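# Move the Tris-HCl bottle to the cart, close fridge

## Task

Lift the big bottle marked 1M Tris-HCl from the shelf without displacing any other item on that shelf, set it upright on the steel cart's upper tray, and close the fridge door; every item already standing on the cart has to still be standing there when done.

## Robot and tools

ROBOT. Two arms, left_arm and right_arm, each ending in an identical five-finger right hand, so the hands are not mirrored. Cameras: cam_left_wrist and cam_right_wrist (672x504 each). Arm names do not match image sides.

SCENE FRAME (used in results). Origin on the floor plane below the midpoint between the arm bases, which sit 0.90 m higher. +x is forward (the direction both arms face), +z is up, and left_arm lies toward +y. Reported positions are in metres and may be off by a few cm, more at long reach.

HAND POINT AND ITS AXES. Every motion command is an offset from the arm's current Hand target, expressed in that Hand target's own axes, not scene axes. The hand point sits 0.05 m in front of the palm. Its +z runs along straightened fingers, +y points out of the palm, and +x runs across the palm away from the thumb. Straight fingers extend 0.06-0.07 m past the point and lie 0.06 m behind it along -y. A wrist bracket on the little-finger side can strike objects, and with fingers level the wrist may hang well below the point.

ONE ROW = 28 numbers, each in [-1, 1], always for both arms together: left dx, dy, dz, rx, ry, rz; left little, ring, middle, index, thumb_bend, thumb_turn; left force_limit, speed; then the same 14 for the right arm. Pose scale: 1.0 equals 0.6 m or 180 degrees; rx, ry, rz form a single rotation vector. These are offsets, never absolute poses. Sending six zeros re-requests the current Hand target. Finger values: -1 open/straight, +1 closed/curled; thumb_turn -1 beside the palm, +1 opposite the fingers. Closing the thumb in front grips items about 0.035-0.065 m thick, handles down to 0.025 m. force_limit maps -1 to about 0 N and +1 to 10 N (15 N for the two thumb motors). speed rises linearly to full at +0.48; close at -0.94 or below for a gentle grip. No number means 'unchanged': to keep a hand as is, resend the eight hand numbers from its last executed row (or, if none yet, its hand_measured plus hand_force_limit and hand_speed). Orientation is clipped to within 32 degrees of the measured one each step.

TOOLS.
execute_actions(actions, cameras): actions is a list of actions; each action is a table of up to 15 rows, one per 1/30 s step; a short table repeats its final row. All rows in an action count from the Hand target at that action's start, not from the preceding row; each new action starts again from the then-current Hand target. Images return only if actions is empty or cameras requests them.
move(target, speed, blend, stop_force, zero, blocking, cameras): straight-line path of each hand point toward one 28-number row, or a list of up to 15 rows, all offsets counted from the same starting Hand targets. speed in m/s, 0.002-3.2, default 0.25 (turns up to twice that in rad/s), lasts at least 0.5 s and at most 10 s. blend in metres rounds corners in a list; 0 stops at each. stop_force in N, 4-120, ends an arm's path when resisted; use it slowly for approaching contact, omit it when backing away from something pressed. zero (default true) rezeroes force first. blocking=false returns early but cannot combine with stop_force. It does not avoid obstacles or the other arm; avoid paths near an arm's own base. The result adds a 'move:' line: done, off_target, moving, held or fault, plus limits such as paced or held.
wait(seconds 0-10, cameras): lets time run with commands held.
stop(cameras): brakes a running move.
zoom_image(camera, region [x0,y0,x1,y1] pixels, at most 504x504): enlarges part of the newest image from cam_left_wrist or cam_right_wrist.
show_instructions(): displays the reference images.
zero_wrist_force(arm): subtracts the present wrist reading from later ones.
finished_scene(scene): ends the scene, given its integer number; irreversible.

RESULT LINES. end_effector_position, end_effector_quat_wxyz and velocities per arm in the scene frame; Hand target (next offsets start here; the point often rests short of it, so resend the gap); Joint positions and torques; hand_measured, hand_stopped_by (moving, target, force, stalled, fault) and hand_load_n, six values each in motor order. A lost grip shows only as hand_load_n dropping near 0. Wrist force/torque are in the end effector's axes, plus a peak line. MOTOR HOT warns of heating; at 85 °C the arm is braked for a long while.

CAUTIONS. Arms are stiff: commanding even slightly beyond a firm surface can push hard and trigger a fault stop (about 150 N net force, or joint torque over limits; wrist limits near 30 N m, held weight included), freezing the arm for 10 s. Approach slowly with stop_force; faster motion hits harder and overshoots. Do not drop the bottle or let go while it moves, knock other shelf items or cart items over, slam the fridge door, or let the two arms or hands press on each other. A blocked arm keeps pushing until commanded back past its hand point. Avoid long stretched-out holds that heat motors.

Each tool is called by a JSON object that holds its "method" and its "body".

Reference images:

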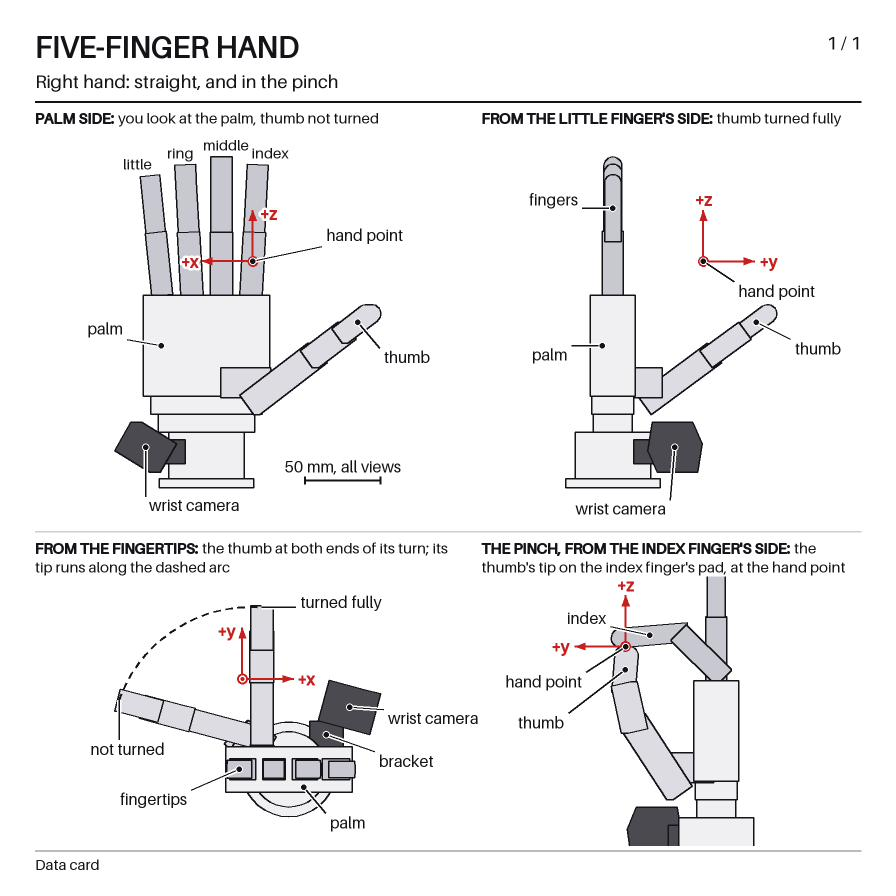

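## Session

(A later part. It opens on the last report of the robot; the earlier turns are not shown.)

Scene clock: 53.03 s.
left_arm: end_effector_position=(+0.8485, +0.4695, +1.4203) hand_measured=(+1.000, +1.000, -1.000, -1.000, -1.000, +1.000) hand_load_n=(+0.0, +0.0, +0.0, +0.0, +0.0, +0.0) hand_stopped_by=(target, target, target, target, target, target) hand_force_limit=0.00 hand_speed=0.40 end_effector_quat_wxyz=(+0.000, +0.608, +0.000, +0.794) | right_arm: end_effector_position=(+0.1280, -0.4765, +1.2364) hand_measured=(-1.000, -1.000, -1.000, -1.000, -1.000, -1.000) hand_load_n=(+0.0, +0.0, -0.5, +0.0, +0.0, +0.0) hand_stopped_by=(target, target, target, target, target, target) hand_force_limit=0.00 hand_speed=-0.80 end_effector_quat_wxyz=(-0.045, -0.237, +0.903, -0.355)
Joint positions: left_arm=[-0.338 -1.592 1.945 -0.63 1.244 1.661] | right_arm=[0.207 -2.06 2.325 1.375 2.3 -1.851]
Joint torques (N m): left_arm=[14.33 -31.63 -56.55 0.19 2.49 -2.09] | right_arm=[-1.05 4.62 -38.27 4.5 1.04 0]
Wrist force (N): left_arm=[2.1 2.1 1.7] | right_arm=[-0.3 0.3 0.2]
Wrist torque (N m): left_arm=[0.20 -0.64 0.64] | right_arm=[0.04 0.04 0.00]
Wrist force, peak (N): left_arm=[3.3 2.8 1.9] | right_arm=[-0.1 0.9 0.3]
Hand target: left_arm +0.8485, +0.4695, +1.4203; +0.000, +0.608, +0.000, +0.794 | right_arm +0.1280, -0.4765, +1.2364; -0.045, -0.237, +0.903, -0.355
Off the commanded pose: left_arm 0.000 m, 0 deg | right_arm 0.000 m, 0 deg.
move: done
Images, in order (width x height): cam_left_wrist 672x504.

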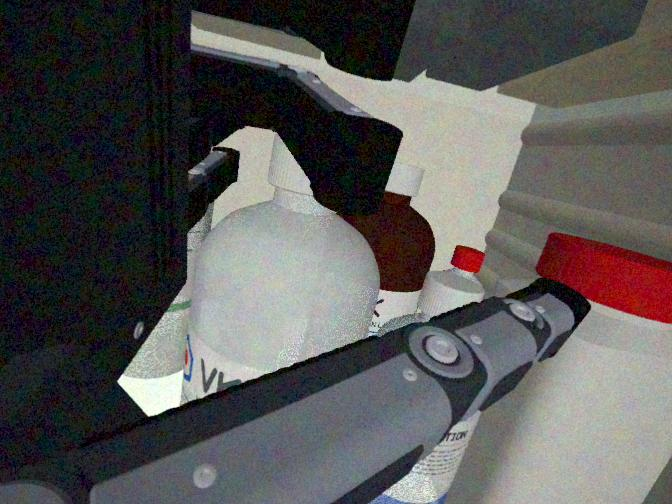

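{"method": "move", "body": {"target": [[-0.0033,-0.0067,0.01,0,0,0,1,1,-1,-1,-1,1,0,0.4,0,0,0,0,0,0,-1,-1,-1,-1,-1,-1,0,-0.8],[-0.0033,-0.0067,0.1217,0,0,0,1,1,-1,-1,-1,1,0,0.4,0,0,0,0,0,0,-1,-1,-1,-1,-1,-1,0,-0.8]], "speed": 0.04, "stop_force": 6, "cameras": ["cam_left_wrist"]}}

{"method": "zoom_image", "body": {"camera": "cam_left_wrist", "region": [160, 100, 500, 380]}}

Scene clock: 56.67 s.
left_arm: end_effector_position=(+0.9195, +0.4735, +1.4374) hand_measured=(+1.000, +1.000, -1.000, -1.000, -1.000, +1.000) hand_load_n=(+0.0, +0.0, +0.0, +0.0, +0.0, +0.0) hand_stopped_by=(target, target, target, target, target, target) hand_force_limit=0.00 hand_speed=0.40 end_effector_quat_wxyz=(+0.000, +0.608, +0.000, +0.794) | right_arm: end_effector_position=(+0.1280, -0.4765, +1.2364) hand_measured=(-1.000, -1.000, -1.000, -1.000, -1.000, -1.000) hand_load_n=(+0.0, +0.0, +0.0, +0.0, +0.0, +0.0) hand_stopped_by=(target, target, target, target, target, target) hand_force_limit=0.00 hand_speed=-0.80 end_effector_quat_wxyz=(-0.045, -0.237, +0.903, -0.355)
Joint positions: left_arm=[-0.295 -1.482 1.798 -0.591 1.286 1.649] | right_arm=[0.207 -2.06 2.325 1.375 2.3 -1.851]
Joint torques (N m): left_arm=[13.49 -44.73 -57.89 0.89 2.41 -2.3] | right_arm=[-0.53 1.69 -37.72 4.19 1.25 0.42]
Wrist force (N): left_arm=[2.7 2.2 1.4] | right_arm=[-0.3 0.2 0.5]
Wrist torque (N m): left_arm=[0.22 -0.65 0.67] | right_arm=[0.00 0.03 -0.02]
Wrist force, peak (N): left_arm=[2.8 2.5 1.5] | right_arm=[-0.3 0.4 0.7]
Hand target: left_arm +0.9195, +0.4735, +1.4374; +0.000, +0.608, +0.000, +0.794 | right_arm +0.1280, -0.4765, +1.2364; -0.045, -0.237, +0.903, -0.355
Off the commanded pose: left_arm 0.000 m, 0 deg | right_arm 0.000 m, 0 deg.
move: done
Images, in order (width x height): cam_left_wrist 672x504.

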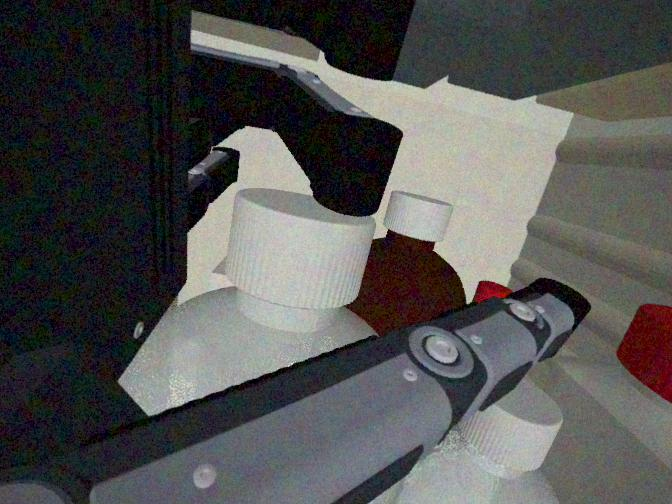

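Scaled by 1.482 from the camera's 672x504 image, which has a finer 960x720 frame.

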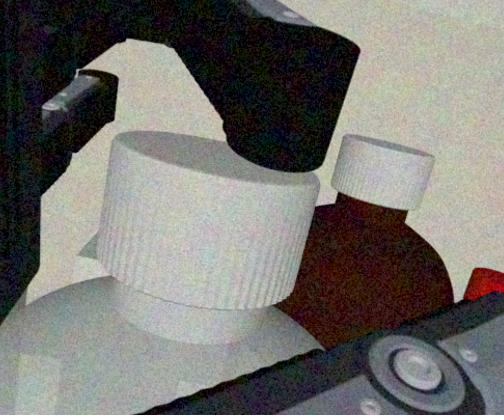

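{"method": "move", "body": {"target": [-0.0117,0,0,0,0,0,1,1,-1,-1,-1,1,0,0.4,0,0,0,0,0,0,-1,-1,-1,-1,-1,-1,0,-0.8], "speed": 0.01, "stop_force": 4, "cameras": ["cam_left_wrist"]}}

{"method": "zoom_image", "body": {"camera": "cam_left_wrist", "region": [160, 100, 500, 380]}}

Scene clock: 59.20 s.
left_arm: end_effector_position=(+0.9211, +0.4736, +1.4315) hand_measured=(+1.000, +1.000, -1.000, -1.000, -1.000, +1.000) hand_load_n=(+0.0, +0.0, +0.0, +0.0, +0.0, +0.5) hand_stopped_by=(target, target, target, target, target, target) hand_force_limit=0.00 hand_speed=0.40 end_effector_quat_wxyz=(+0.000, +0.608, +0.000, +0.794) | right_arm: end_effector_position=(+0.1280, -0.4765, +1.2364) hand_measured=(-1.000, -1.000, -1.000, -1.000, -1.000, -1.000) hand_load_n=(+0.0, +0.0, +0.0, +0.0, +0.0, +0.0) hand_stopped_by=(target, target, target, target, target, target) hand_force_limit=0.00 hand_speed=-0.80 end_effector_quat_wxyz=(-0.045, -0.237, +0.903, -0.355)
Joint positions: left_arm=[-0.294 -1.476 1.803 -0.601 1.287 1.649] | right_arm=[0.207 -2.06 2.325 1.375 2.3 -1.851]
Joint torques (N m): left_arm=[-10.81 -64.84 -54.89 1.06 -1.04 -0.95] | right_arm=[-2.97 2.44 -35.67 4.09 1.4 0.06]
Wrist force (N): left_arm=[6.2 1.0 2.3] | right_arm=[0.2 0.1 0.3]
Wrist torque (N m): left_arm=[0.15 -0.75 0.81] | right_arm=[0.01 -0.04 0.01]
Wrist force, peak (N): left_arm=[9.6 1.1 1.5] | right_arm=[-0.3 0.8 0.1]
Hand target: left_arm +0.9211, +0.4735, +1.4315; +0.000, +0.608, +0.000, +0.794 (not the last commanded pose) | right_arm +0.1280, -0.4765, +1.2364; -0.045, -0.237, +0.903, -0.355
Off the commanded pose: left_arm 0.001 m, 0 deg | right_arm 0.000 m, 0 deg.
move: contact (left_arm)
Images, in order (width x height): cam_left_wrist 672x504.

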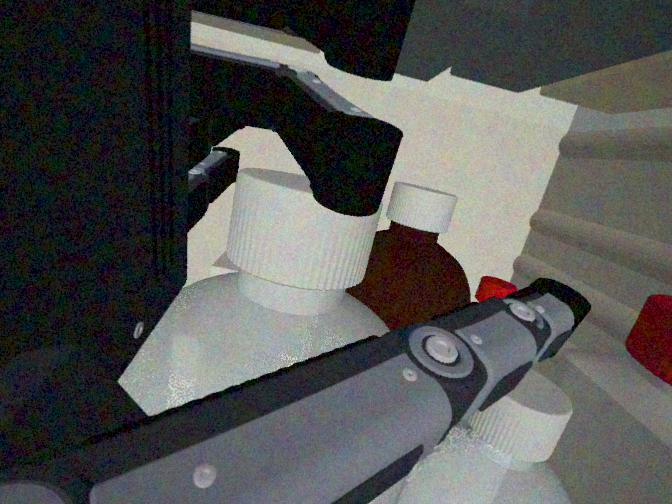

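Scaled by 1.482 from the camera's 672x504 image, which has a finer 960x720 frame.

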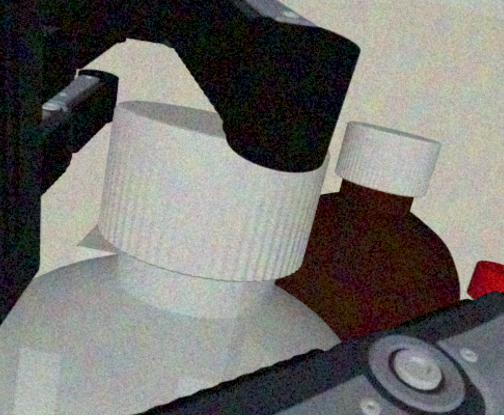

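{"method": "move", "body": {"target": [0.0025,0,0,0,0,0,1,1,1,1,-1,1,-0.3,-0.6,0,0,0,0,0,0,-1,-1,-1,-1,-1,-1,0,-0.8], "speed": 0.02, "cameras": ["cam_left_wrist"]}}

Scene clock: 62.30 s.
left_arm: end_effector_position=(+0.9207, +0.4735, +1.4331) hand_measured=(+1.000, +1.000, +0.324, +0.432, -1.000, +1.000) hand_load_n=(+0.0, +0.0, +0.0, +1.5, +0.0, +0.5) hand_stopped_by=(target, target, force, force, target, target) hand_force_limit=-0.30 hand_speed=-0.60 end_effector_quat_wxyz=(+0.000, +0.608, +0.000, +0.794) | right_arm: end_effector_position=(+0.1280, -0.4765, +1.2364) hand_measured=(-1.000, -1.000, -1.000, -1.000, -1.000, -1.000) hand_load_n=(+0.0, +0.0, +0.0, +0.0, +0.0, +0.0) hand_stopped_by=(target, target, target, target, target, target) hand_force_limit=0.00 hand_speed=-0.80 end_effector_quat_wxyz=(-0.045, -0.237, +0.903, -0.355)
Joint positions: left_arm=[-0.294 -1.478 1.802 -0.598 1.287 1.649] | right_arm=[0.207 -2.06 2.325 1.375 2.3 -1.851]
Joint torques (N m): left_arm=[-13.25 -54.96 -43.12 0.68 -0.9 1.16] | right_arm=[-0.81 3.77 -35.96 4.32 0.98 -0.13]
Wrist force (N): left_arm=[8.9 2.7 3.4] | right_arm=[-0.1 -0.1 0.7]
Wrist torque (N m): left_arm=[0.19 -0.93 1.00] | right_arm=[-0.04 0.00 -0.01]
Wrist force, peak (N): left_arm=[9.9 2.8 7.2] | right_arm=[0.0 0.4 0.9]
Hand target: left_arm +0.9207, +0.4735, +1.4330; +0.000, +0.608, +0.000, +0.794 | right_arm +0.1280, -0.4765, +1.2364; -0.045, -0.237, +0.903, -0.355
Off the commanded pose: left_arm 0.000 m, 0 deg | right_arm 0.000 m, 0 deg.
move: done
Images, in order (width x height): cam_left_wrist 672x504.

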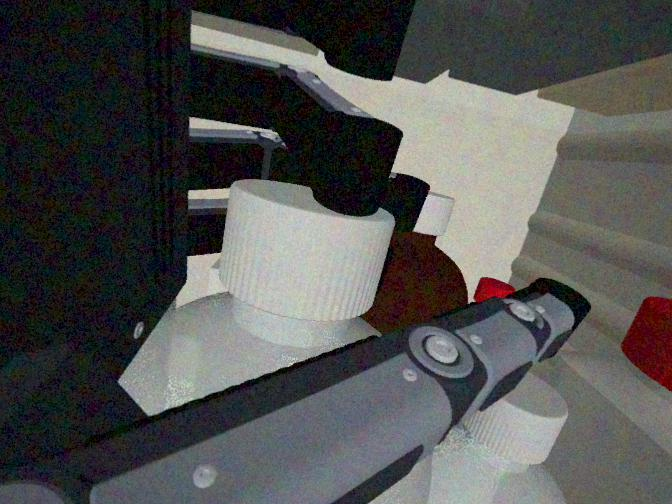

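{"method": "move", "body": {"target": [0,0,0,0,0,0,1,1,1,1,1,1,-0.2,-0.6,0,0,0,0,0,0,-1,-1,-1,-1,-1,-1,0,-0.8], "speed": 0.02, "cameras": ["cam_left_wrist"]}}

Scene clock: 65.53 s.
left_arm: end_effector_position=(+0.9207, +0.4735, +1.4330) hand_measured=(+1.000, +1.000, +0.324, +0.432, -0.344, +1.000) hand_load_n=(+0.0, +0.0, +0.5, +2.0, +8.0, +1.5) hand_stopped_by=(target, target, force, force, force, target) hand_force_limit=-0.20 hand_speed=-0.60 end_effector_quat_wxyz=(+0.000, +0.608, +0.000, +0.794) | right_arm: end_effector_position=(+0.1280, -0.4765, +1.2364) hand_measured=(-1.000, -1.000, -1.000, -1.000, -1.000, -1.000) hand_load_n=(+0.0, +0.0, +0.0, +0.0, +0.0, +0.0) hand_stopped_by=(target, target, target, target, target, target) hand_force_limit=0.00 hand_speed=-0.80 end_effector_quat_wxyz=(-0.045, -0.237, +0.903, -0.355)
Joint positions: left_arm=[-0.294 -1.477 1.802 -0.598 1.287 1.649] | right_arm=[0.207 -2.06 2.325 1.375 2.3 -1.851]
Joint torques (N m): left_arm=[-5.9 -36.28 -28.39 0.82 1.94 0.79] | right_arm=[-1.74 0.48 -36.27 4.28 1.04 -0.2]
Wrist force (N): left_arm=[13.4 1.6 2.6] | right_arm=[-0.5 0.4 0.3]
Wrist torque (N m): left_arm=[0.05 -1.16 1.46] | right_arm=[0.05 0.06 -0.01]
Wrist force, peak (N): left_arm=[13.9 1.3 3.2] | right_arm=[0.2 0.8 0.0]
Hand target: left_arm +0.9207, +0.4735, +1.4330; +0.000, +0.608, +0.000, +0.794 | right_arm +0.1280, -0.4765, +1.2364; -0.045, -0.237, +0.903, -0.355
Off the commanded pose: left_arm 0.000 m, 0 deg | right_arm 0.000 m, 0 deg.
move: done
Images, in order (width x height): cam_left_wrist 672x504.

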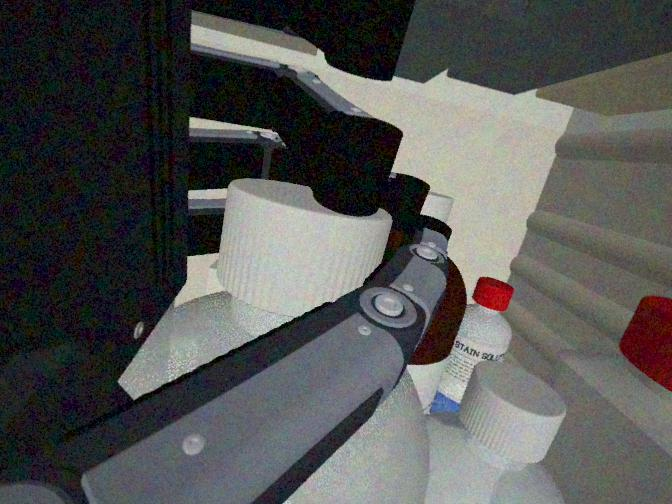

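{"method": "move", "body": {"target": [0,0,0,0,0,0,1,1,0.98,0.98,0.98,1,0.4,-0.6,0,0,0,0,0,0,-1,-1,-1,-1,-1,-1,0,-0.8], "speed": 0.02}}

Scene clock: 66.23 s.
left_arm: end_effector_position=(+0.9207, +0.4735, +1.4330) hand_measured=(+1.000, +1.000, +0.350, +0.462, -0.336, +1.000) hand_load_n=(+0.0, +0.0, +12.0, +11.5, +12.0, +1.0) hand_stopped_by=(target, target, force, force, force, target) hand_force_limit=0.40 hand_speed=-0.60 end_effector_quat_wxyz=(+0.000, +0.608, +0.000, +0.794) | right_arm: end_effector_position=(+0.1280, -0.4765, +1.2364) hand_measured=(-1.000, -1.000, -1.000, -1.000, -1.000, -1.000) hand_load_n=(+0.0, +0.0, +0.0, +0.0, +0.0, +0.0) hand_stopped_by=(target, target, target, target, target, target) hand_force_limit=0.00 hand_speed=-0.80 end_effector_quat_wxyz=(-0.045, -0.237, +0.903, -0.355)
Joint positions: left_arm=[-0.294 -1.477 1.802 -0.598 1.287 1.649] | right_arm=[0.207 -2.06 2.325 1.375 2.3 -1.851]
Joint torques (N m): left_arm=[-2.62 -36.94 -29.79 1.09 2.08 0.69] | right_arm=[-3.1 2.41 -36.03 4.04 0.84 0.33]
Wrist force (N): left_arm=[14.4 1.6 4.3] | right_arm=[-0.3 0.1 0.3]
Wrist torque (N m): left_arm=[-0.02 -1.24 1.49] | right_arm=[0.00 0.03 -0.01]
Wrist force, peak (N): left_arm=[14.8 1.4 4.2] | right_arm=[0.0 0.7 0.4]
Hand target: left_arm +0.9207, +0.4735, +1.4330; +0.000, +0.608, +0.000, +0.794 | right_arm +0.1280, -0.4765, +1.2364; -0.045, -0.237, +0.903, -0.355
Off the commanded pose: left_arm 0.000 m, 0 deg | right_arm 0.000 m, 0 deg.
move: done

{"method": "move", "body": {"target": [0.0097,0,0.0026,0,0,0,1,1,0.98,0.98,0.98,1,0.4,-0.6,0,0,0,0,0,0,-1,-1,-1,-1,-1,-1,0,-0.8], "speed": 0.02, "cameras": ["cam_left_wrist"]}}

Scene clock: 67.30 s.
left_arm: end_effector_position=(+0.9207, +0.4735, +1.4388) hand_measured=(+1.000, +1.000, +0.350, +0.462, -0.336, +1.000) hand_load_n=(+0.0, +0.0, +14.0, +0.0, +10.0, +1.5) hand_stopped_by=(target, target, force, force, force, target) hand_force_limit=0.40 hand_speed=-0.60 end_effector_quat_wxyz=(+0.000, +0.608, +0.000, +0.794) | right_arm: end_effector_position=(+0.1280, -0.4765, +1.2364) hand_measured=(-1.000, -1.000, -1.000, -1.000, -1.000, -1.000) hand_load_n=(+0.0, +0.0, +0.0, +0.0, +0.0, +0.0) hand_stopped_by=(target, target, target, target, target, target) hand_force_limit=0.00 hand_speed=-0.80 end_effector_quat_wxyz=(-0.045, -0.237, +0.903, -0.355)
Joint positions: left_arm=[-0.294 -1.481 1.794 -0.588 1.287 1.649] | right_arm=[0.207 -2.06 2.325 1.375 2.3 -1.851]
Joint torques (N m): left_arm=[1.43 -68.53 -57.39 0.33 2.1 0.86] | right_arm=[-3.57 4.01 -38.24 4.12 1.15 0.49]
Wrist force (N): left_arm=[2.1 2.4 1.1] | right_arm=[-0.1 0.1 0.5]
Wrist torque (N m): left_arm=[0.23 -0.60 0.67] | right_arm=[-0.02 0.00 -0.01]
Wrist force, peak (N): left_arm=[14.7 1.6 4.6] | right_arm=[0.0 0.5 0.5]
Hand target: left_arm +0.9207, +0.4736, +1.4390; +0.000, +0.608, +0.000, +0.794 | right_arm +0.1280, -0.4765, +1.2364; -0.045, -0.237, +0.903, -0.355
Off the commanded pose: left_arm 0.000 m, 0 deg | right_arm 0.000 m, 0 deg.
move: done
Images, in order (width x height): cam_left_wrist 672x504.

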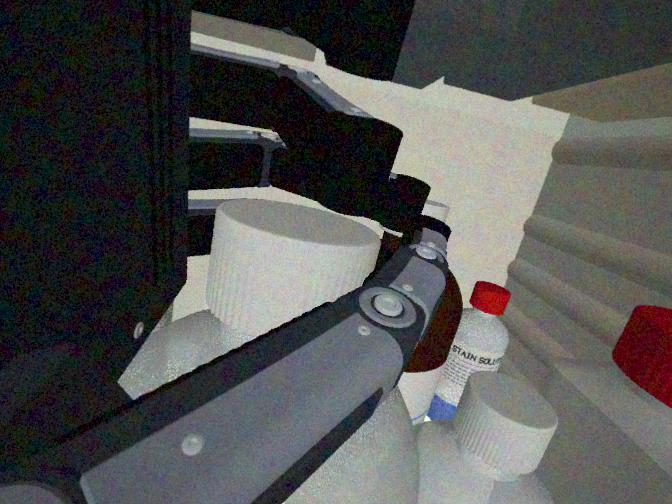

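{"method": "move", "body": {"target": [0,0,0,0,0,0,1,1,-1,-1,-1,1,0.4,0.2,0,0,0,0,0,0,-1,-1,-1,-1,-1,-1,0,-0.8], "speed": 0.02}}

{"method": "move", "body": {"target": [-0.0055,-0.0025,-0.0161,0,-0.0833,0,1,1,-1,-1,-1,1,0.4,0.2,0,0,0,0,0,0,-1,-1,-1,-1,-1,-1,0,-0.8], "speed": 0.08, "cameras": ["cam_left_wrist"]}}

{"method": "zoom_image", "body": {"camera": "cam_left_wrist", "region": [160, 100, 500, 380]}}

Scene clock: 69.00 s.
left_arm: end_effector_position=(+0.9207, +0.4735, +1.4390) hand_measured=(+1.000, +1.000, -1.000, -1.000, -1.000, +1.000) hand_load_n=(+0.0, +0.0, +0.0, +0.0, +0.0, +0.0) hand_stopped_by=(target, target, target, target, target, target) hand_force_limit=0.40 hand_speed=0.20 end_effector_quat_wxyz=(+0.000, +0.608, +0.000, +0.794) | right_arm: end_effector_position=(+0.1280, -0.4765, +1.2364) hand_measured=(-1.000, -1.000, -1.000, -1.000, -1.000, -1.000) hand_load_n=(+0.5, +0.0, +0.0, +0.0, +0.0, +0.0) hand_stopped_by=(target, target, target, target, target, target) hand_force_limit=0.00 hand_speed=-0.80 end_effector_quat_wxyz=(-0.045, -0.237, +0.903, -0.355)
Joint positions: left_arm=[-0.294 -1.481 1.794 -0.588 1.287 1.649] | right_arm=[0.207 -2.06 2.325 1.375 2.3 -1.851]
Joint torques (N m): left_arm=[10.01 -68.43 -56.59 0.52 2.22 0.04] | right_arm=[-4.55 1.25 -36.51 4.45 0.59 0.49]
Wrist force (N): left_arm=[2.6 2.3 1.5] | right_arm=[-0.4 0.0 0.4]
Wrist torque (N m): left_arm=[0.23 -0.63 0.67] | right_arm=[-0.02 0.04 -0.03]
Wrist force, peak (N): left_arm=[2.9 2.6 1.6] | right_arm=[-0.3 0.7 0.6]
Hand target: left_arm +0.9207, +0.4736, +1.4390; +0.000, +0.608, +0.000, +0.794 | right_arm +0.1280, -0.4765, +1.2364; -0.045, -0.237, +0.903, -0.355
Off the commanded pose: left_arm 0.000 m, 0 deg | right_arm 0.000 m, 0 deg.
move: done

Scene clock: 71.13 s.
left_arm: end_effector_position=(+0.9135, +0.4749, +1.4309) hand_measured=(+1.000, +1.000, -1.000, -1.000, -1.000, +1.000) hand_load_n=(-0.5, +0.0, +0.0, +0.0, +0.0, +0.5) hand_stopped_by=(target, target, target, target, target, target) hand_force_limit=0.40 hand_speed=0.20 end_effector_quat_wxyz=(-0.001, +0.688, +0.000, +0.725) | right_arm: end_effector_position=(+0.1280, -0.4765, +1.2364) hand_measured=(-1.000, -1.000, -1.000, -1.000, -1.000, -1.000) hand_load_n=(+0.0, +0.0, +0.0, +0.0, +0.0, +0.0) hand_stopped_by=(target, target, target, target, target, target) hand_force_limit=0.00 hand_speed=-0.80 end_effector_quat_wxyz=(-0.045, -0.237, +0.903, -0.355)
Joint positions: left_arm=[-0.297 -1.478 1.696 -0.272 1.274 1.588] | right_arm=[0.207 -2.06 2.325 1.375 2.3 -1.851]
Joint torques (N m): left_arm=[-1.75 -55.36 -50.47 -1.67 -0.22 -0.34] | right_arm=[-1.63 1.75 -37.88 3.96 0.84 0.32]
Wrist force (N): left_arm=[-13.9 -0.2 -14.5] | right_arm=[0.2 0.1 0.6]
Wrist torque (N m): left_arm=[0.08 2.76 0.12] | right_arm=[-0.02 -0.04 0.01]
Wrist force, peak (N): left_arm=[-93.8 -14.4 -89.5] | right_arm=[0.2 0.8 0.2]
Hand target: left_arm +0.9135, +0.4749, +1.4309; -0.001, +0.688, +0.000, +0.725 (not the last commanded pose) | right_arm +0.1280, -0.4765, +1.2364; -0.045, -0.237, +0.903, -0.355
Off the commanded pose: left_arm 0.003 m, 3 deg | right_arm 0.000 m, 0 deg.
FORCE FAULT: contact force on the left arm reached its limit, and that arm stopped. The contact can be on any part of that arm, not only on its tool. That arm's remaining commands of this call were not run. That arm is still stopped at the end of this call. That arm stays stopped for about 9 more seconds. Until then a move that you send moves the other arm only, and its call returns only when the move has ended. Once the stop has ended, the next robot result says so. If the stop ends while you think or write, that arm runs what you send next, counted from a new Hand target: where the arm stands when the stop ends. While its stop runs, that arm, its gripper or tool too, takes no new command. Until it ends, the stop uses up actions while you think or wait. An arm that is not stopped still takes commands.
move: fault (left_arm)
Images, in order (width x height): cam_left_wrist 672x504.

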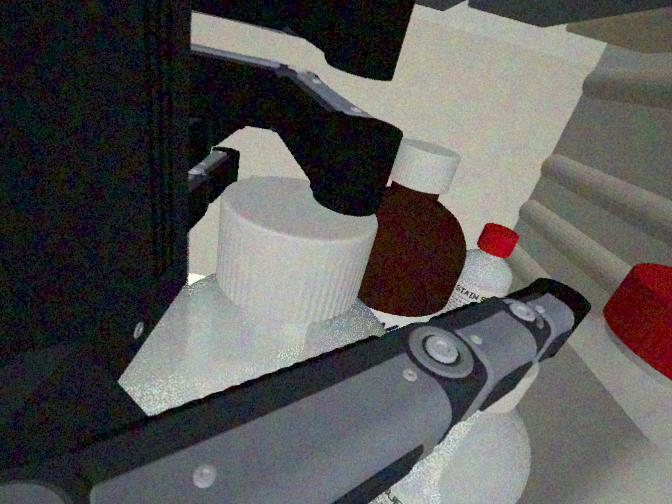

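Scaled by 1.482 from the camera's 672x504 image, which has a finer 960x720 frame.

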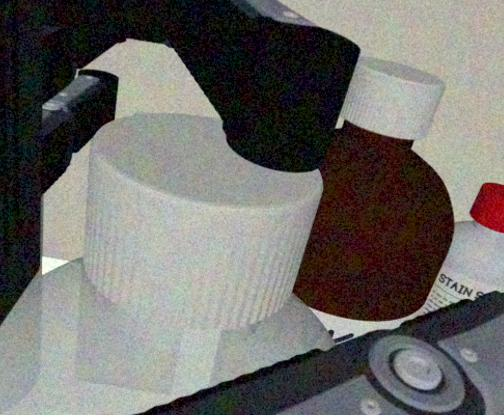

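{"method": "wait", "body": {"seconds": 9.5}}

Scene clock: 81.27 s.
left_arm: end_effector_position=(+0.9135, +0.4749, +1.4309) hand_measured=(+1.000, +1.000, -1.000, -1.000, -1.000, +1.000) hand_load_n=(+0.0, +0.0, +0.0, +0.0, +0.0, +0.0) hand_stopped_by=(target, target, target, target, target, target) hand_force_limit=0.40 hand_speed=0.20 end_effector_quat_wxyz=(-0.001, +0.688, +0.000, +0.725) | right_arm: end_effector_position=(+0.1280, -0.4765, +1.2364) hand_measured=(-1.000, -1.000, -1.000, -1.000, -1.000, -1.000) hand_load_n=(+0.0, +0.0, +0.0, +0.0, +0.0, +0.0) hand_stopped_by=(target, target, target, target, target, target) hand_force_limit=0.00 hand_speed=-0.80 end_effector_quat_wxyz=(-0.045, -0.237, +0.903, -0.355)
Joint positions: left_arm=[-0.297 -1.478 1.696 -0.272 1.274 1.588] | right_arm=[0.207 -2.06 2.325 1.375 2.3 -1.851]
Joint torques (N m): left_arm=[-1.1 -59.11 -51.06 -2.44 0.03 0.05] | right_arm=[-4.07 1.93 -37.51 4.49 1 0.06]
Wrist force (N): left_arm=[-14.1 -0.2 -14.4] | right_arm=[0.3 0.3 -0.1]
Wrist torque (N m): left_arm=[0.09 2.80 0.10] | right_arm=[0.05 -0.05 0.02]
Wrist force, peak (N): left_arm=[-13.9 -0.1 -15.0] | right_arm=[0.4 0.6 0.6]
Hand target: left_arm +0.9135, +0.4749, +1.4309; -0.001, +0.688, +0.000, +0.725 (not the last commanded pose) | right_arm +0.1280, -0.4765, +1.2364; -0.045, -0.237, +0.903, -0.355
Off the commanded pose: left_arm 0.003 m, 3 deg | right_arm 0.000 m, 0 deg.
FORCE FAULT, CONTINUED: the left arm's stop, for the force fault that an earlier result reported, is over. The rest of the stop counts as 19 of the actions that you can send in this scene. During its stop the left arm's controller moved it back a little. That arm's target is now where it stood when the stop ended, not its last command. That arm accepts commands again.
wait: 9.50 s; at rest from the start

{"method": "move", "body": {"target": [-0.001,0,-0.0133,0,0.025,0,1,1,-1,-1,-1,1,0.4,0.2,0,0,0,0,0,0,-1,-1,-1,-1,-1,-1,0,-0.8], "speed": 0.05, "cameras": ["cam_left_wrist"]}}

{"method": "zoom_image", "body": {"camera": "cam_left_wrist", "region": [160, 100, 500, 380]}}

Scene clock: 82.87 s.
left_arm: end_effector_position=(+0.9056, +0.4749, +1.4299) hand_measured=(+1.000, +1.000, -1.000, -1.000, -1.000, +1.000) hand_load_n=(-0.5, +0.0, +0.0, +0.0, +0.0, +0.5) hand_stopped_by=(target, target, target, target, target, target) hand_force_limit=0.40 hand_speed=0.20 end_effector_quat_wxyz=(-0.001, +0.659, +0.000, +0.752) | right_arm: end_effector_position=(+0.1280, -0.4765, +1.2364) hand_measured=(-1.000, -1.000, -1.000, -1.000, -1.000, -1.000) hand_load_n=(+0.0, +0.0, +0.0, +0.0, +0.0, +0.0) hand_stopped_by=(target, target, target, target, target, target) hand_force_limit=0.00 hand_speed=-0.80 end_effector_quat_wxyz=(-0.045, -0.237, +0.903, -0.355)
Joint positions: left_arm=[-0.301 -1.499 1.76 -0.397 1.273 1.612] | right_arm=[0.207 -2.06 2.325 1.375 2.3 -1.851]
Joint torques (N m): left_arm=[-20.43 -67.65 -35.08 -6.27 -1.86 1.96] | right_arm=[-1.49 2.39 -37.63 4.71 1.15 -0.08]
Wrist force (N): left_arm=[2.9 3.6 1.2] | right_arm=[0.2 0.3 0.1]
Wrist torque (N m): left_arm=[0.43 -0.64 0.55] | right_arm=[0.04 -0.04 0.02]
Wrist force, peak (N): left_arm=[-13.0 0.5 -13.8] | right_arm=[-0.5 0.3 0.7]
Hand target: left_arm +0.9056, +0.4749, +1.4299; -0.001, +0.659, +0.000, +0.752 | right_arm +0.1280, -0.4765, +1.2364; -0.045, -0.237, +0.903, -0.355
Off the commanded pose: left_arm 0.000 m, 0 deg | right_arm 0.000 m, 0 deg.
move: done
Images, in order (width x height): cam_left_wrist 672x504.

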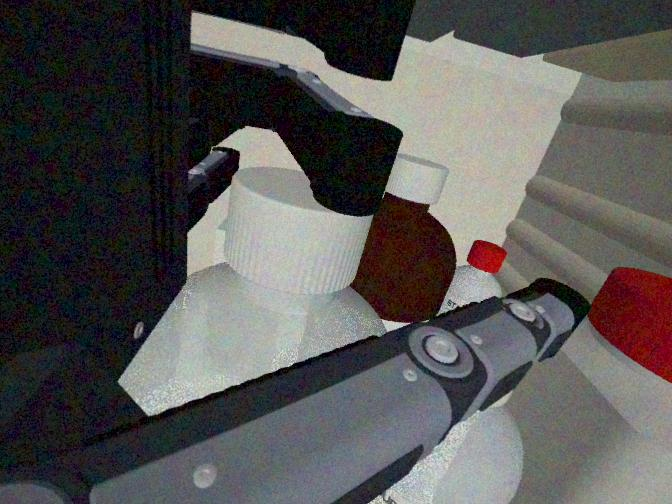

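Scaled by 1.482 from the camera's 672x504 image, which has a finer 960x720 frame.

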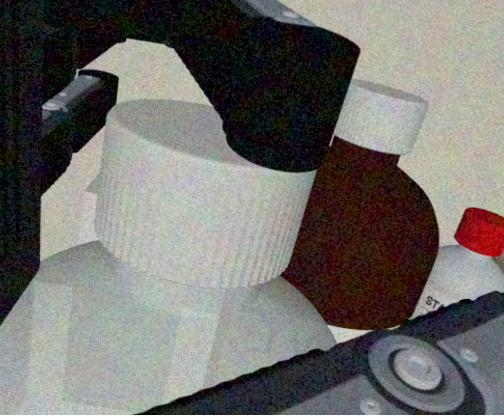

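{"method": "move", "body": {"target": [-0.0025,0,-0.0072,0,0,0,1,1,-1,-1,-1,1,0.4,0.2,0,0,0,0,0,0,-1,-1,-1,-1,-1,-1,0,-0.8], "speed": 0.01, "stop_force": 4}}

{"method": "move", "body": {"target": [0,0,0,0,0,0,1,1,1,1,-1,1,-0.4,-0.5,0,0,0,0,0,0,-1,-1,-1,-1,-1,-1,0,-0.8], "speed": 0.02}}

{"method": "move", "body": {"target": [0,0,0,0,0,0,1,1,1,1,1,1,-0.4,-0.5,0,0,0,0,0,0,-1,-1,-1,-1,-1,-1,0,-0.8], "speed": 0.02, "cameras": ["cam_left_wrist"]}}

{"method": "zoom_image", "body": {"camera": "cam_left_wrist", "region": [160, 100, 500, 380]}}

Scene clock: 84.50 s.
left_arm: end_effector_position=(+0.9015, +0.4749, +1.4278) hand_measured=(+1.000, +1.000, -1.000, -1.000, -1.000, +1.000) hand_load_n=(+0.0, +0.0, +0.0, +0.0, +0.0, +0.0) hand_stopped_by=(target, target, target, target, target, target) hand_force_limit=0.40 hand_speed=0.20 end_effector_quat_wxyz=(-0.001, +0.659, +0.000, +0.752) | right_arm: end_effector_position=(+0.1280, -0.4765, +1.2364) hand_measured=(-1.000, -1.000, -1.000, -1.000, -1.000, -1.000) hand_load_n=(+0.0, +0.0, +0.0, +0.0, +0.0, +0.0) hand_stopped_by=(target, target, target, target, target, target) hand_force_limit=0.00 hand_speed=-0.80 end_effector_quat_wxyz=(-0.045, -0.237, +0.903, -0.355)
Joint positions: left_arm=[-0.303 -1.505 1.77 -0.402 1.271 1.613] | right_arm=[0.207 -2.06 2.325 1.375 2.3 -1.851]
Joint torques (N m): left_arm=[-16.66 -65.54 -34.52 -6.47 -1.47 2.74] | right_arm=[-3.99 2.44 -36.94 4.34 1.77 0]
Wrist force (N): left_arm=[2.7 3.2 1.5] | right_arm=[0.2 0.0 0.0]
Wrist torque (N m): left_arm=[0.36 -0.62 0.53] | right_arm=[0.00 -0.03 0.01]
Wrist force, peak (N): left_arm=[3.1 3.3 1.2] | right_arm=[0.0 0.0 1.0]
Hand target: left_arm +0.9015, +0.4749, +1.4278; -0.001, +0.659, +0.000, +0.752 | right_arm +0.1280, -0.4765, +1.2364; -0.045, -0.237, +0.903, -0.355
Off the commanded pose: left_arm 0.000 m, 0 deg | right_arm 0.000 m, 0 deg.
move: done

Scene clock: 85.87 s.
left_arm: end_effector_position=(+0.9015, +0.4749, +1.4279) hand_measured=(+1.000, +1.000, +0.468, +0.514, -1.000, +1.000) hand_load_n=(+0.0, +0.0, +0.0, +1.5, +0.0, +0.0) hand_stopped_by=(target, target, force, force, target, target) hand_force_limit=-0.40 hand_speed=-0.50 end_effector_quat_wxyz=(-0.001, +0.659, +0.000, +0.752) | right_arm: end_effector_position=(+0.1280, -0.4765, +1.2364) hand_measured=(-1.000, -1.000, -1.000, -1.000, -1.000, -1.000) hand_load_n=(+0.0, +0.0, +0.0, +0.0, +0.0, +0.0) hand_stopped_by=(target, target, target, target, target, target) hand_force_limit=0.00 hand_speed=-0.80 end_effector_quat_wxyz=(-0.045, -0.237, +0.903, -0.355)
Joint positions: left_arm=[-0.303 -1.505 1.77 -0.402 1.271 1.613] | right_arm=[0.207 -2.06 2.325 1.375 2.3 -1.851]
Joint torques (N m): left_arm=[-14.24 -54.85 -37.17 -0.25 -0.85 1.9] | right_arm=[-0.82 0.01 -36.59 4.61 0.78 0.44]
Wrist force (N): left_arm=[8.4 2.6 1.1] | right_arm=[0.3 0.1 0.3]
Wrist torque (N m): left_arm=[0.33 -0.84 0.85] | right_arm=[0.00 -0.05 0.02]
Wrist force, peak (N): left_arm=[9.6 3.8 3.4] | right_arm=[-0.4 0.6 0.3]
Hand target: left_arm +0.9015, +0.4749, +1.4278; -0.001, +0.659, +0.000, +0.752 | right_arm +0.1280, -0.4765, +1.2364; -0.045, -0.237, +0.903, -0.355
Off the commanded pose: left_arm 0.000 m, 0 deg | right_arm 0.000 m, 0 deg.
move: done

Scene clock: 86.93 s.
left_arm: end_effector_position=(+0.9015, +0.4749, +1.4278) hand_measured=(+1.000, +1.000, +0.468, +0.514, -0.438, +1.000) hand_load_n=(+0.0, +0.0, +0.5, +1.5, +5.5, +1.0) hand_stopped_by=(target, target, force, force, force, target) hand_force_limit=-0.40 hand_speed=-0.50 end_effector_quat_wxyz=(-0.001, +0.659, +0.000, +0.752) | right_arm: end_effector_position=(+0.1280, -0.4765, +1.2364) hand_measured=(-1.000, -1.000, -1.000, -1.000, -1.000, -1.000) hand_load_n=(+0.0, +0.0, +0.0, +0.0, +0.0, +0.0) hand_stopped_by=(target, target, target, target, target, target) hand_force_limit=0.00 hand_speed=-0.80 end_effector_quat_wxyz=(-0.045, -0.237, +0.903, -0.355)
Joint positions: left_arm=[-0.303 -1.505 1.77 -0.402 1.271 1.613] | right_arm=[0.207 -2.06 2.325 1.375 2.3 -1.851]
Joint torques (N m): left_arm=[-12.29 -39.02 -35.97 2.08 -0.09 2.68] | right_arm=[-3.02 3.85 -37.38 4.26 1.01 0.22]
Wrist force (N): left_arm=[9.1 3.2 0.2] | right_arm=[0.2 0.1 0.3]
Wrist torque (N m): left_arm=[0.40 -0.84 0.88] | right_arm=[0.00 -0.04 0.02]
Wrist force, peak (N): left_arm=[9.8 3.2 1.0] | right_arm=[-0.2 0.2 0.9]
Hand target: left_arm +0.9015, +0.4749, +1.4278; -0.001, +0.659, +0.000, +0.752 | right_arm +0.1280, -0.4765, +1.2364; -0.045, -0.237, +0.903, -0.355
Off the commanded pose: left_arm 0.000 m, 0 deg | right_arm 0.000 m, 0 deg.
move: done
Images, in order (width x height): cam_left_wrist 672x504.

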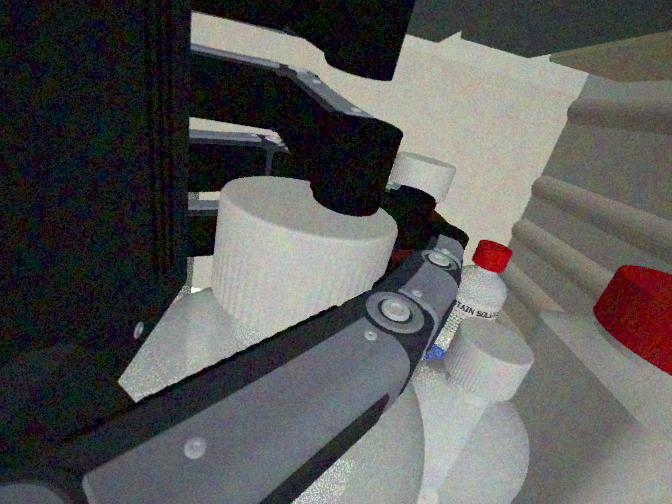

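Scaled by 1.482 from the camera's 672x504 image, which has a finer 960x720 frame.

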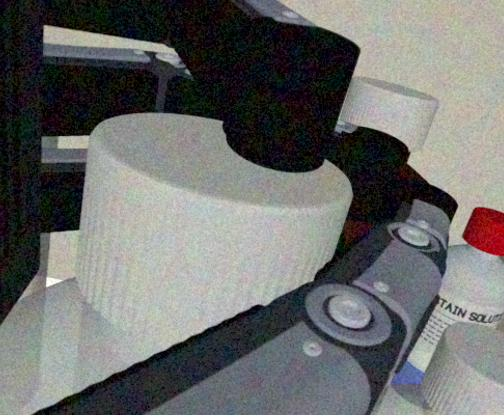

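{"method": "move", "body": {"target": [0,0,0,0,0,0,1,1,-1,-1,-1,1,-0.4,0.2,0,0,0,0,0,0,-1,-1,-1,-1,-1,-1,0,-0.8], "speed": 0.02, "cameras": ["cam_left_wrist"]}}

{"method": "zoom_image", "body": {"camera": "cam_left_wrist", "region": [160, 100, 500, 380]}}

Scene clock: 89.03 s.
left_arm: end_effector_position=(+0.9015, +0.4749, +1.4278) hand_measured=(+1.000, +1.000, -1.000, -1.000, -1.000, +1.000) hand_load_n=(+0.0, +0.0, +0.0, +0.0, +0.0, +0.0) hand_stopped_by=(target, target, target, target, target, target) hand_force_limit=-0.40 hand_speed=0.20 end_effector_quat_wxyz=(-0.001, +0.659, +0.000, +0.752) | right_arm: end_effector_position=(+0.1280, -0.4765, +1.2364) hand_measured=(-1.000, -1.000, -1.000, -1.000, -1.000, -1.000) hand_load_n=(+0.0, +0.0, +0.0, +0.0, +0.0, +0.0) hand_stopped_by=(target, target, target, target, target, target) hand_force_limit=0.00 hand_speed=-0.80 end_effector_quat_wxyz=(-0.045, -0.237, +0.903, -0.355)
Joint positions: left_arm=[-0.303 -1.505 1.77 -0.402 1.271 1.613] | right_arm=[0.207 -2.06 2.325 1.375 2.3 -1.851]
Joint torques (N m): left_arm=[-5.27 -49.98 -37.08 -0.92 0.91 1.81] | right_arm=[-1.99 2.44 -36.93 4.49 1.46 0.23]
Wrist force (N): left_arm=[6.1 1.9 1.8] | right_arm=[-0.2 0.6 0.2]
Wrist torque (N m): left_arm=[0.33 -0.69 0.67] | right_arm=[0.07 0.02 0.01]
Wrist force, peak (N): left_arm=[10.1 3.1 0.8] | right_arm=[-0.4 0.3 0.7]
Hand target: left_arm +0.9015, +0.4749, +1.4278; -0.001, +0.659, +0.000, +0.752 | right_arm +0.1280, -0.4765, +1.2364; -0.045, -0.237, +0.903, -0.355
Off the commanded pose: left_arm 0.000 m, 0 deg | right_arm 0.000 m, 0 deg.
move: done
Images, in order (width x height): cam_left_wrist 672x504.

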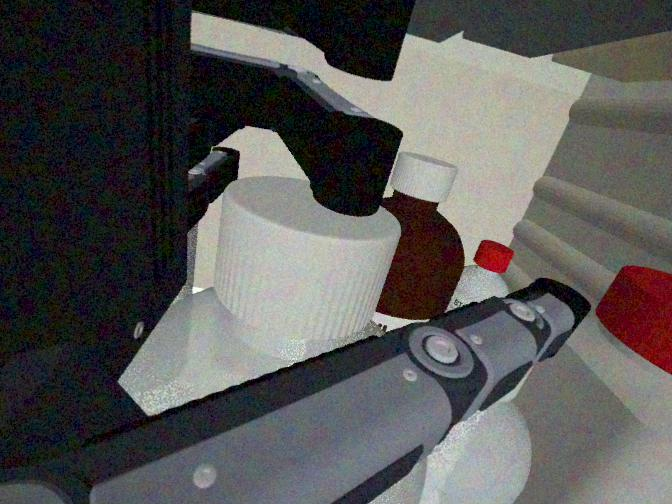

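Scaled by 1.482 from the camera's 672x504 image, which has a finer 960x720 frame.

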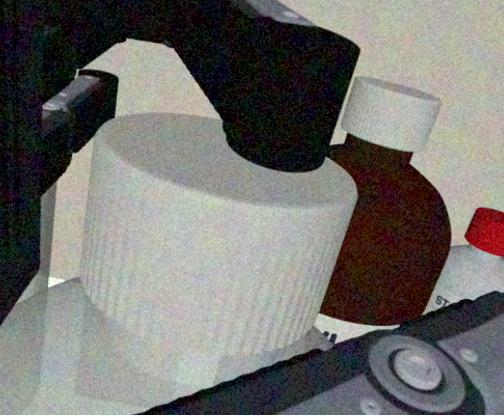

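{"method": "move", "body": {"target": [[0.0045,0,0,0,0,0,1,1,-1,-1,-1,1,-0.4,0.2,0,0,0,0,0,0,-1,-1,-1,-1,-1,-1,0,-0.8],[0.0035,0.0092,-0.0222,0,0,0,1,1,-1,-1,-1,1,-0.4,0.2,0,0,0,0,0,0,-1,-1,-1,-1,-1,-1,0,-0.8]], "speed": 0.02, "cameras": ["cam_left_wrist"]}}

{"method": "zoom_image", "body": {"camera": "cam_left_wrist", "region": [160, 100, 500, 380]}}

Scene clock: 90.83 s.
left_arm: end_effector_position=(+0.8881, +0.4694, +1.4282) hand_measured=(+1.000, +1.000, -1.000, -1.000, -1.000, +1.000) hand_load_n=(+0.0, +0.0, +0.0, +0.0, +0.0, +0.5) hand_stopped_by=(target, target, target, target, target, target) hand_force_limit=-0.40 hand_speed=0.20 end_effector_quat_wxyz=(-0.001, +0.659, +0.000, +0.752) | right_arm: end_effector_position=(+0.1280, -0.4765, +1.2364) hand_measured=(-1.000, -1.000, -1.000, -1.000, -1.000, -1.000) hand_load_n=(+0.5, +0.0, +0.0, +0.0, +0.0, +0.0) hand_stopped_by=(target, target, target, target, target, target) hand_force_limit=0.00 hand_speed=-0.80 end_effector_quat_wxyz=(-0.045, -0.237, +0.903, -0.355)
Joint positions: left_arm=[-0.318 -1.527 1.793 -0.403 1.255 1.615] | right_arm=[0.207 -2.06 2.325 1.375 2.3 -1.851]
Joint torques (N m): left_arm=[-20.89 -60.21 -31.17 -4.37 -1.56 2.5] | right_arm=[0.42 2.6 -36.77 4.91 0.65 -0.08]
Wrist force (N): left_arm=[7.2 1.4 2.5] | right_arm=[-0.5 0.2 0.2]
Wrist torque (N m): left_arm=[0.30 -0.66 0.76] | right_arm=[0.03 0.08 -0.03]
Wrist force, peak (N): left_arm=[7.7 1.3 3.0] | right_arm=[0.6 0.3 0.4]
Hand target: left_arm +0.8880, +0.4694, +1.4282; -0.001, +0.659, +0.000, +0.752 | right_arm +0.1280, -0.4765, +1.2364; -0.045, -0.237, +0.903, -0.355
Off the commanded pose: left_arm 0.000 m, 0 deg | right_arm 0.000 m, 0 deg.
move: done
Images, in order (width x height): cam_left_wrist 672x504.

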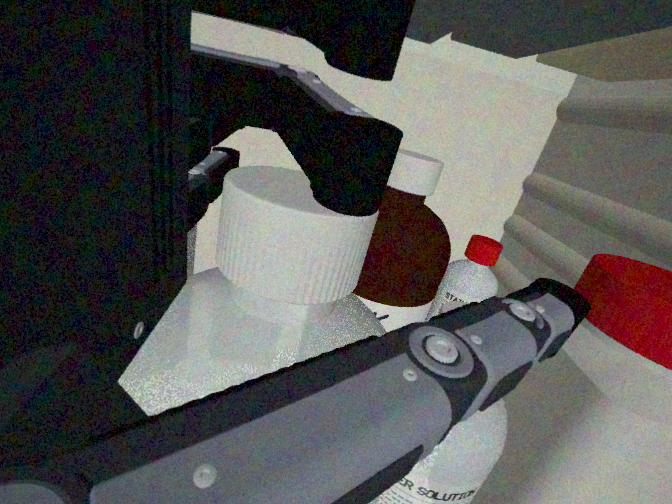

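Scaled by 1.482 from the camera's 672x504 image, which has a finer 960x720 frame.

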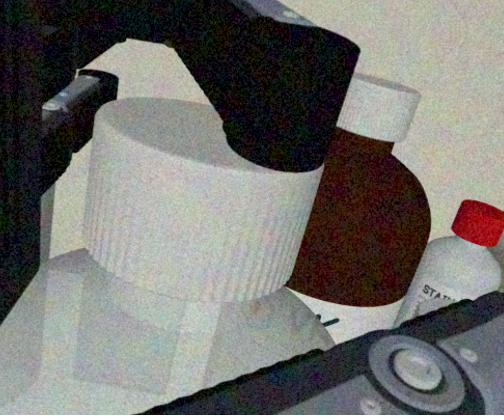

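{"method": "move", "body": {"target": [0.0033,0,0,0,0,0,1,1,-1,-1,-1,1,-0.4,0.2,0,0,0,0,0,0,-1,-1,-1,-1,-1,-1,0,-0.8], "speed": 0.02}}

Scene clock: 91.73 s.
left_arm: end_effector_position=(+0.8877, +0.4694, +1.4300) hand_measured=(+1.000, +1.000, -1.000, -1.000, -1.000, +1.000) hand_load_n=(+0.0, -0.5, +0.0, +0.0, +0.0, +0.5) hand_stopped_by=(target, target, target, target, target, target) hand_force_limit=-0.40 hand_speed=0.20 end_effector_quat_wxyz=(-0.001, +0.659, +0.000, +0.752) | right_arm: end_effector_position=(+0.1280, -0.4765, +1.2364) hand_measured=(-1.000, -1.000, -1.000, -1.000, -1.000, -1.000) hand_load_n=(+0.0, +0.0, +0.0, +0.0, +0.0, +0.0) hand_stopped_by=(target, target, target, target, target, target) hand_force_limit=0.00 hand_speed=-0.80 end_effector_quat_wxyz=(-0.045, -0.237, +0.903, -0.355)
Joint positions: left_arm=[-0.318 -1.529 1.791 -0.4 1.255 1.615] | right_arm=[0.207 -2.06 2.325 1.375 2.3 -1.851]
Joint torques (N m): left_arm=[-17.02 -63.35 -56.87 1.51 -1.57 2.27] | right_arm=[-2.61 2.4 -37.26 4.13 1.03 0.2]
Wrist force (N): left_arm=[2.5 3.3 1.3] | right_arm=[-0.3 0.4 0.2]
Wrist torque (N m): left_arm=[0.41 -0.57 0.51] | right_arm=[0.05 0.03 0.00]
Wrist force, peak (N): left_arm=[8.3 1.0 2.9] | right_arm=[0.3 0.2 0.7]
Hand target: left_arm +0.8877, +0.4694, +1.4301; -0.001, +0.659, +0.000, +0.752 | right_arm +0.1280, -0.4765, +1.2364; -0.045, -0.237, +0.903, -0.355
Off the commanded pose: left_arm 0.000 m, 0 deg | right_arm 0.000 m, 0 deg.
move: done

{"method": "move", "body": {"target": [0,0,0,0,0,0,1,1,-1,-1,0.2,1,-0.4,-0.5,0,0,0,0,0,0,-1,-1,-1,-1,-1,-1,0,-0.8], "speed": 0.02, "cameras": ["cam_left_wrist"]}}

{"method": "zoom_image", "body": {"camera": "cam_left_wrist", "region": [160, 100, 500, 380]}}

Scene clock: 101.53 s.
left_arm: end_effector_position=(+0.8877, +0.4694, +1.4302) hand_measured=(+1.000, +1.000, -1.000, -1.000, -0.058, +1.000) hand_load_n=(+0.0, +0.0, +0.0, +0.0, +4.5, +3.0) hand_stopped_by=(target, target, target, target, force, target) hand_force_limit=-0.40 hand_speed=-0.50 end_effector_quat_wxyz=(-0.001, +0.659, +0.000, +0.752) | right_arm: end_effector_position=(+0.1280, -0.4765, +1.2364) hand_measured=(-1.000, -1.000, -1.000, -1.000, -1.000, -1.000) hand_load_n=(+0.0, +0.0, +0.0, +0.0, +0.0, +0.0) hand_stopped_by=(target, target, target, target, target, target) hand_force_limit=0.00 hand_speed=-0.80 end_effector_quat_wxyz=(-0.045, -0.237, +0.903, -0.355)
Joint positions: left_arm=[-0.318 -1.529 1.791 -0.4 1.255 1.615] | right_arm=[0.207 -2.06 2.325 1.375 2.3 -1.851]
Joint torques (N m): left_arm=[-13.15 -57.11 -48.26 0.78 -1.43 2.11] | right_arm=[-1.23 0.71 -37.58 4.68 1.14 0.07]
Wrist force (N): left_arm=[6.8 5.0 1.4] | right_arm=[-0.1 0.2 0.1]
Wrist torque (N m): left_arm=[0.43 -0.74 0.97] | right_arm=[0.02 0.02 -0.01]
Wrist force, peak (N): left_arm=[7.9 4.7 1.5] | right_arm=[-0.1 0.7 1.0]
Hand target: left_arm +0.8877, +0.4694, +1.4301; -0.001, +0.659, +0.000, +0.752 | right_arm +0.1280, -0.4765, +1.2364; -0.045, -0.237, +0.903, -0.355
Off the commanded pose: left_arm 0.000 m, 0 deg | right_arm 0.000 m, 0 deg.
move: done
Images, in order (width x height): cam_left_wrist 672x504.

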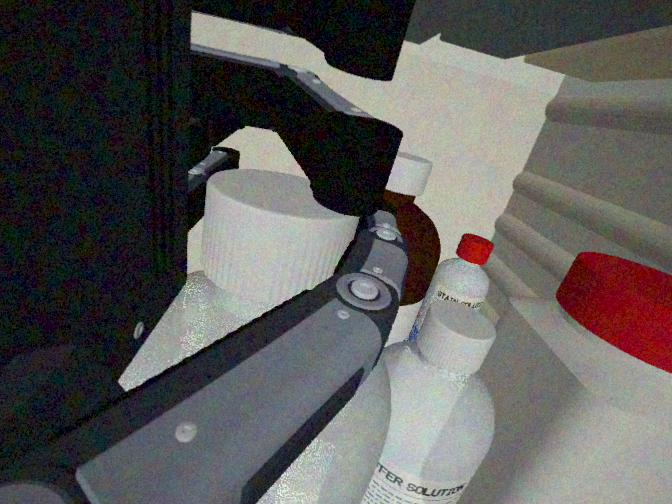

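Scaled by 1.482 from the camera's 672x504 image, which has a finer 960x720 frame.

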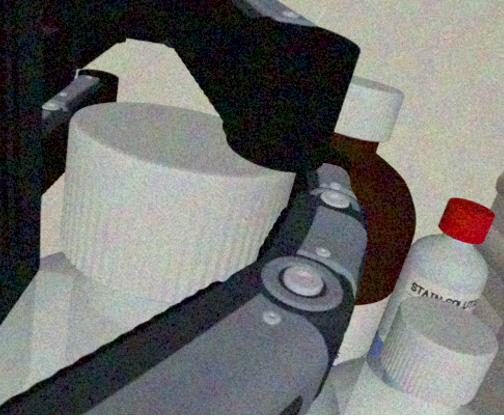

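{"method": "move", "body": {"target": [0,0,0,0,0,0,1,1,1,1,0.2,1,0,-0.5,0,0,0,0,0,0,-1,-1,-1,-1,-1,-1,0,-0.8], "speed": 0.02, "cameras": ["cam_left_wrist"]}}

{"method": "zoom_image", "body": {"camera": "cam_left_wrist", "region": [160, 100, 500, 380]}}

Scene clock: 102.90 s.
left_arm: end_effector_position=(+0.8877, +0.4694, +1.4301) hand_measured=(+1.000, +1.000, +0.238, +0.266, -0.058, +1.000) hand_load_n=(+0.0, +0.0, +5.5, +14.0, +6.0, +2.0) hand_stopped_by=(target, target, force, force, force, target) hand_force_limit=0.00 hand_speed=-0.50 end_effector_quat_wxyz=(-0.001, +0.659, +0.000, +0.752) | right_arm: end_effector_position=(+0.1280, -0.4765, +1.2364) hand_measured=(-1.000, -1.000, -1.000, -1.000, -1.000, -1.000) hand_load_n=(+0.0, +0.0, +0.0, +0.0, +0.0, +0.0) hand_stopped_by=(target, target, target, target, target, target) hand_force_limit=0.00 hand_speed=-0.80 end_effector_quat_wxyz=(-0.045, -0.237, +0.903, -0.355)
Joint positions: left_arm=[-0.318 -1.529 1.791 -0.4 1.255 1.615] | right_arm=[0.207 -2.06 2.325 1.375 2.3 -1.851]
Joint torques (N m): left_arm=[-7.83 -39.83 -29.78 -0.89 -1.84 1.47] | right_arm=[-2.16 3.59 -37.21 4.7 1.53 -0.4]
Wrist force (N): left_arm=[8.6 4.6 0.6] | right_arm=[0.3 0.4 0.2]
Wrist torque (N m): left_arm=[0.43 -0.80 0.99] | right_arm=[0.04 -0.06 0.03]
Wrist force, peak (N): left_arm=[9.1 4.5 1.2] | right_arm=[-0.5 0.4 0.6]
Hand target: left_arm +0.8877, +0.4694, +1.4301; -0.001, +0.659, +0.000, +0.752 | right_arm +0.1280, -0.4765, +1.2364; -0.045, -0.237, +0.903, -0.355
Off the commanded pose: left_arm 0.000 m, 0 deg | right_arm 0.000 m, 0 deg.
move: done
Images, in order (width x height): cam_left_wrist 672x504.

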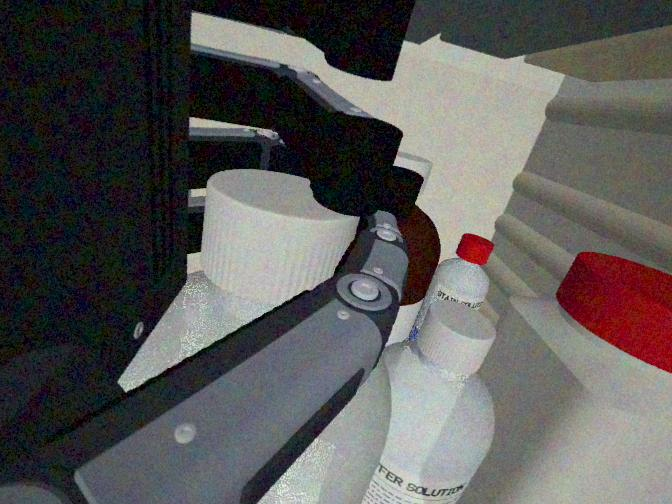

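Scaled by 1.482 from the camera's 672x504 image, which has a finer 960x720 frame.

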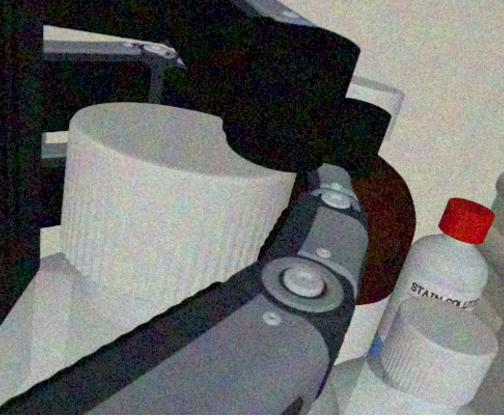

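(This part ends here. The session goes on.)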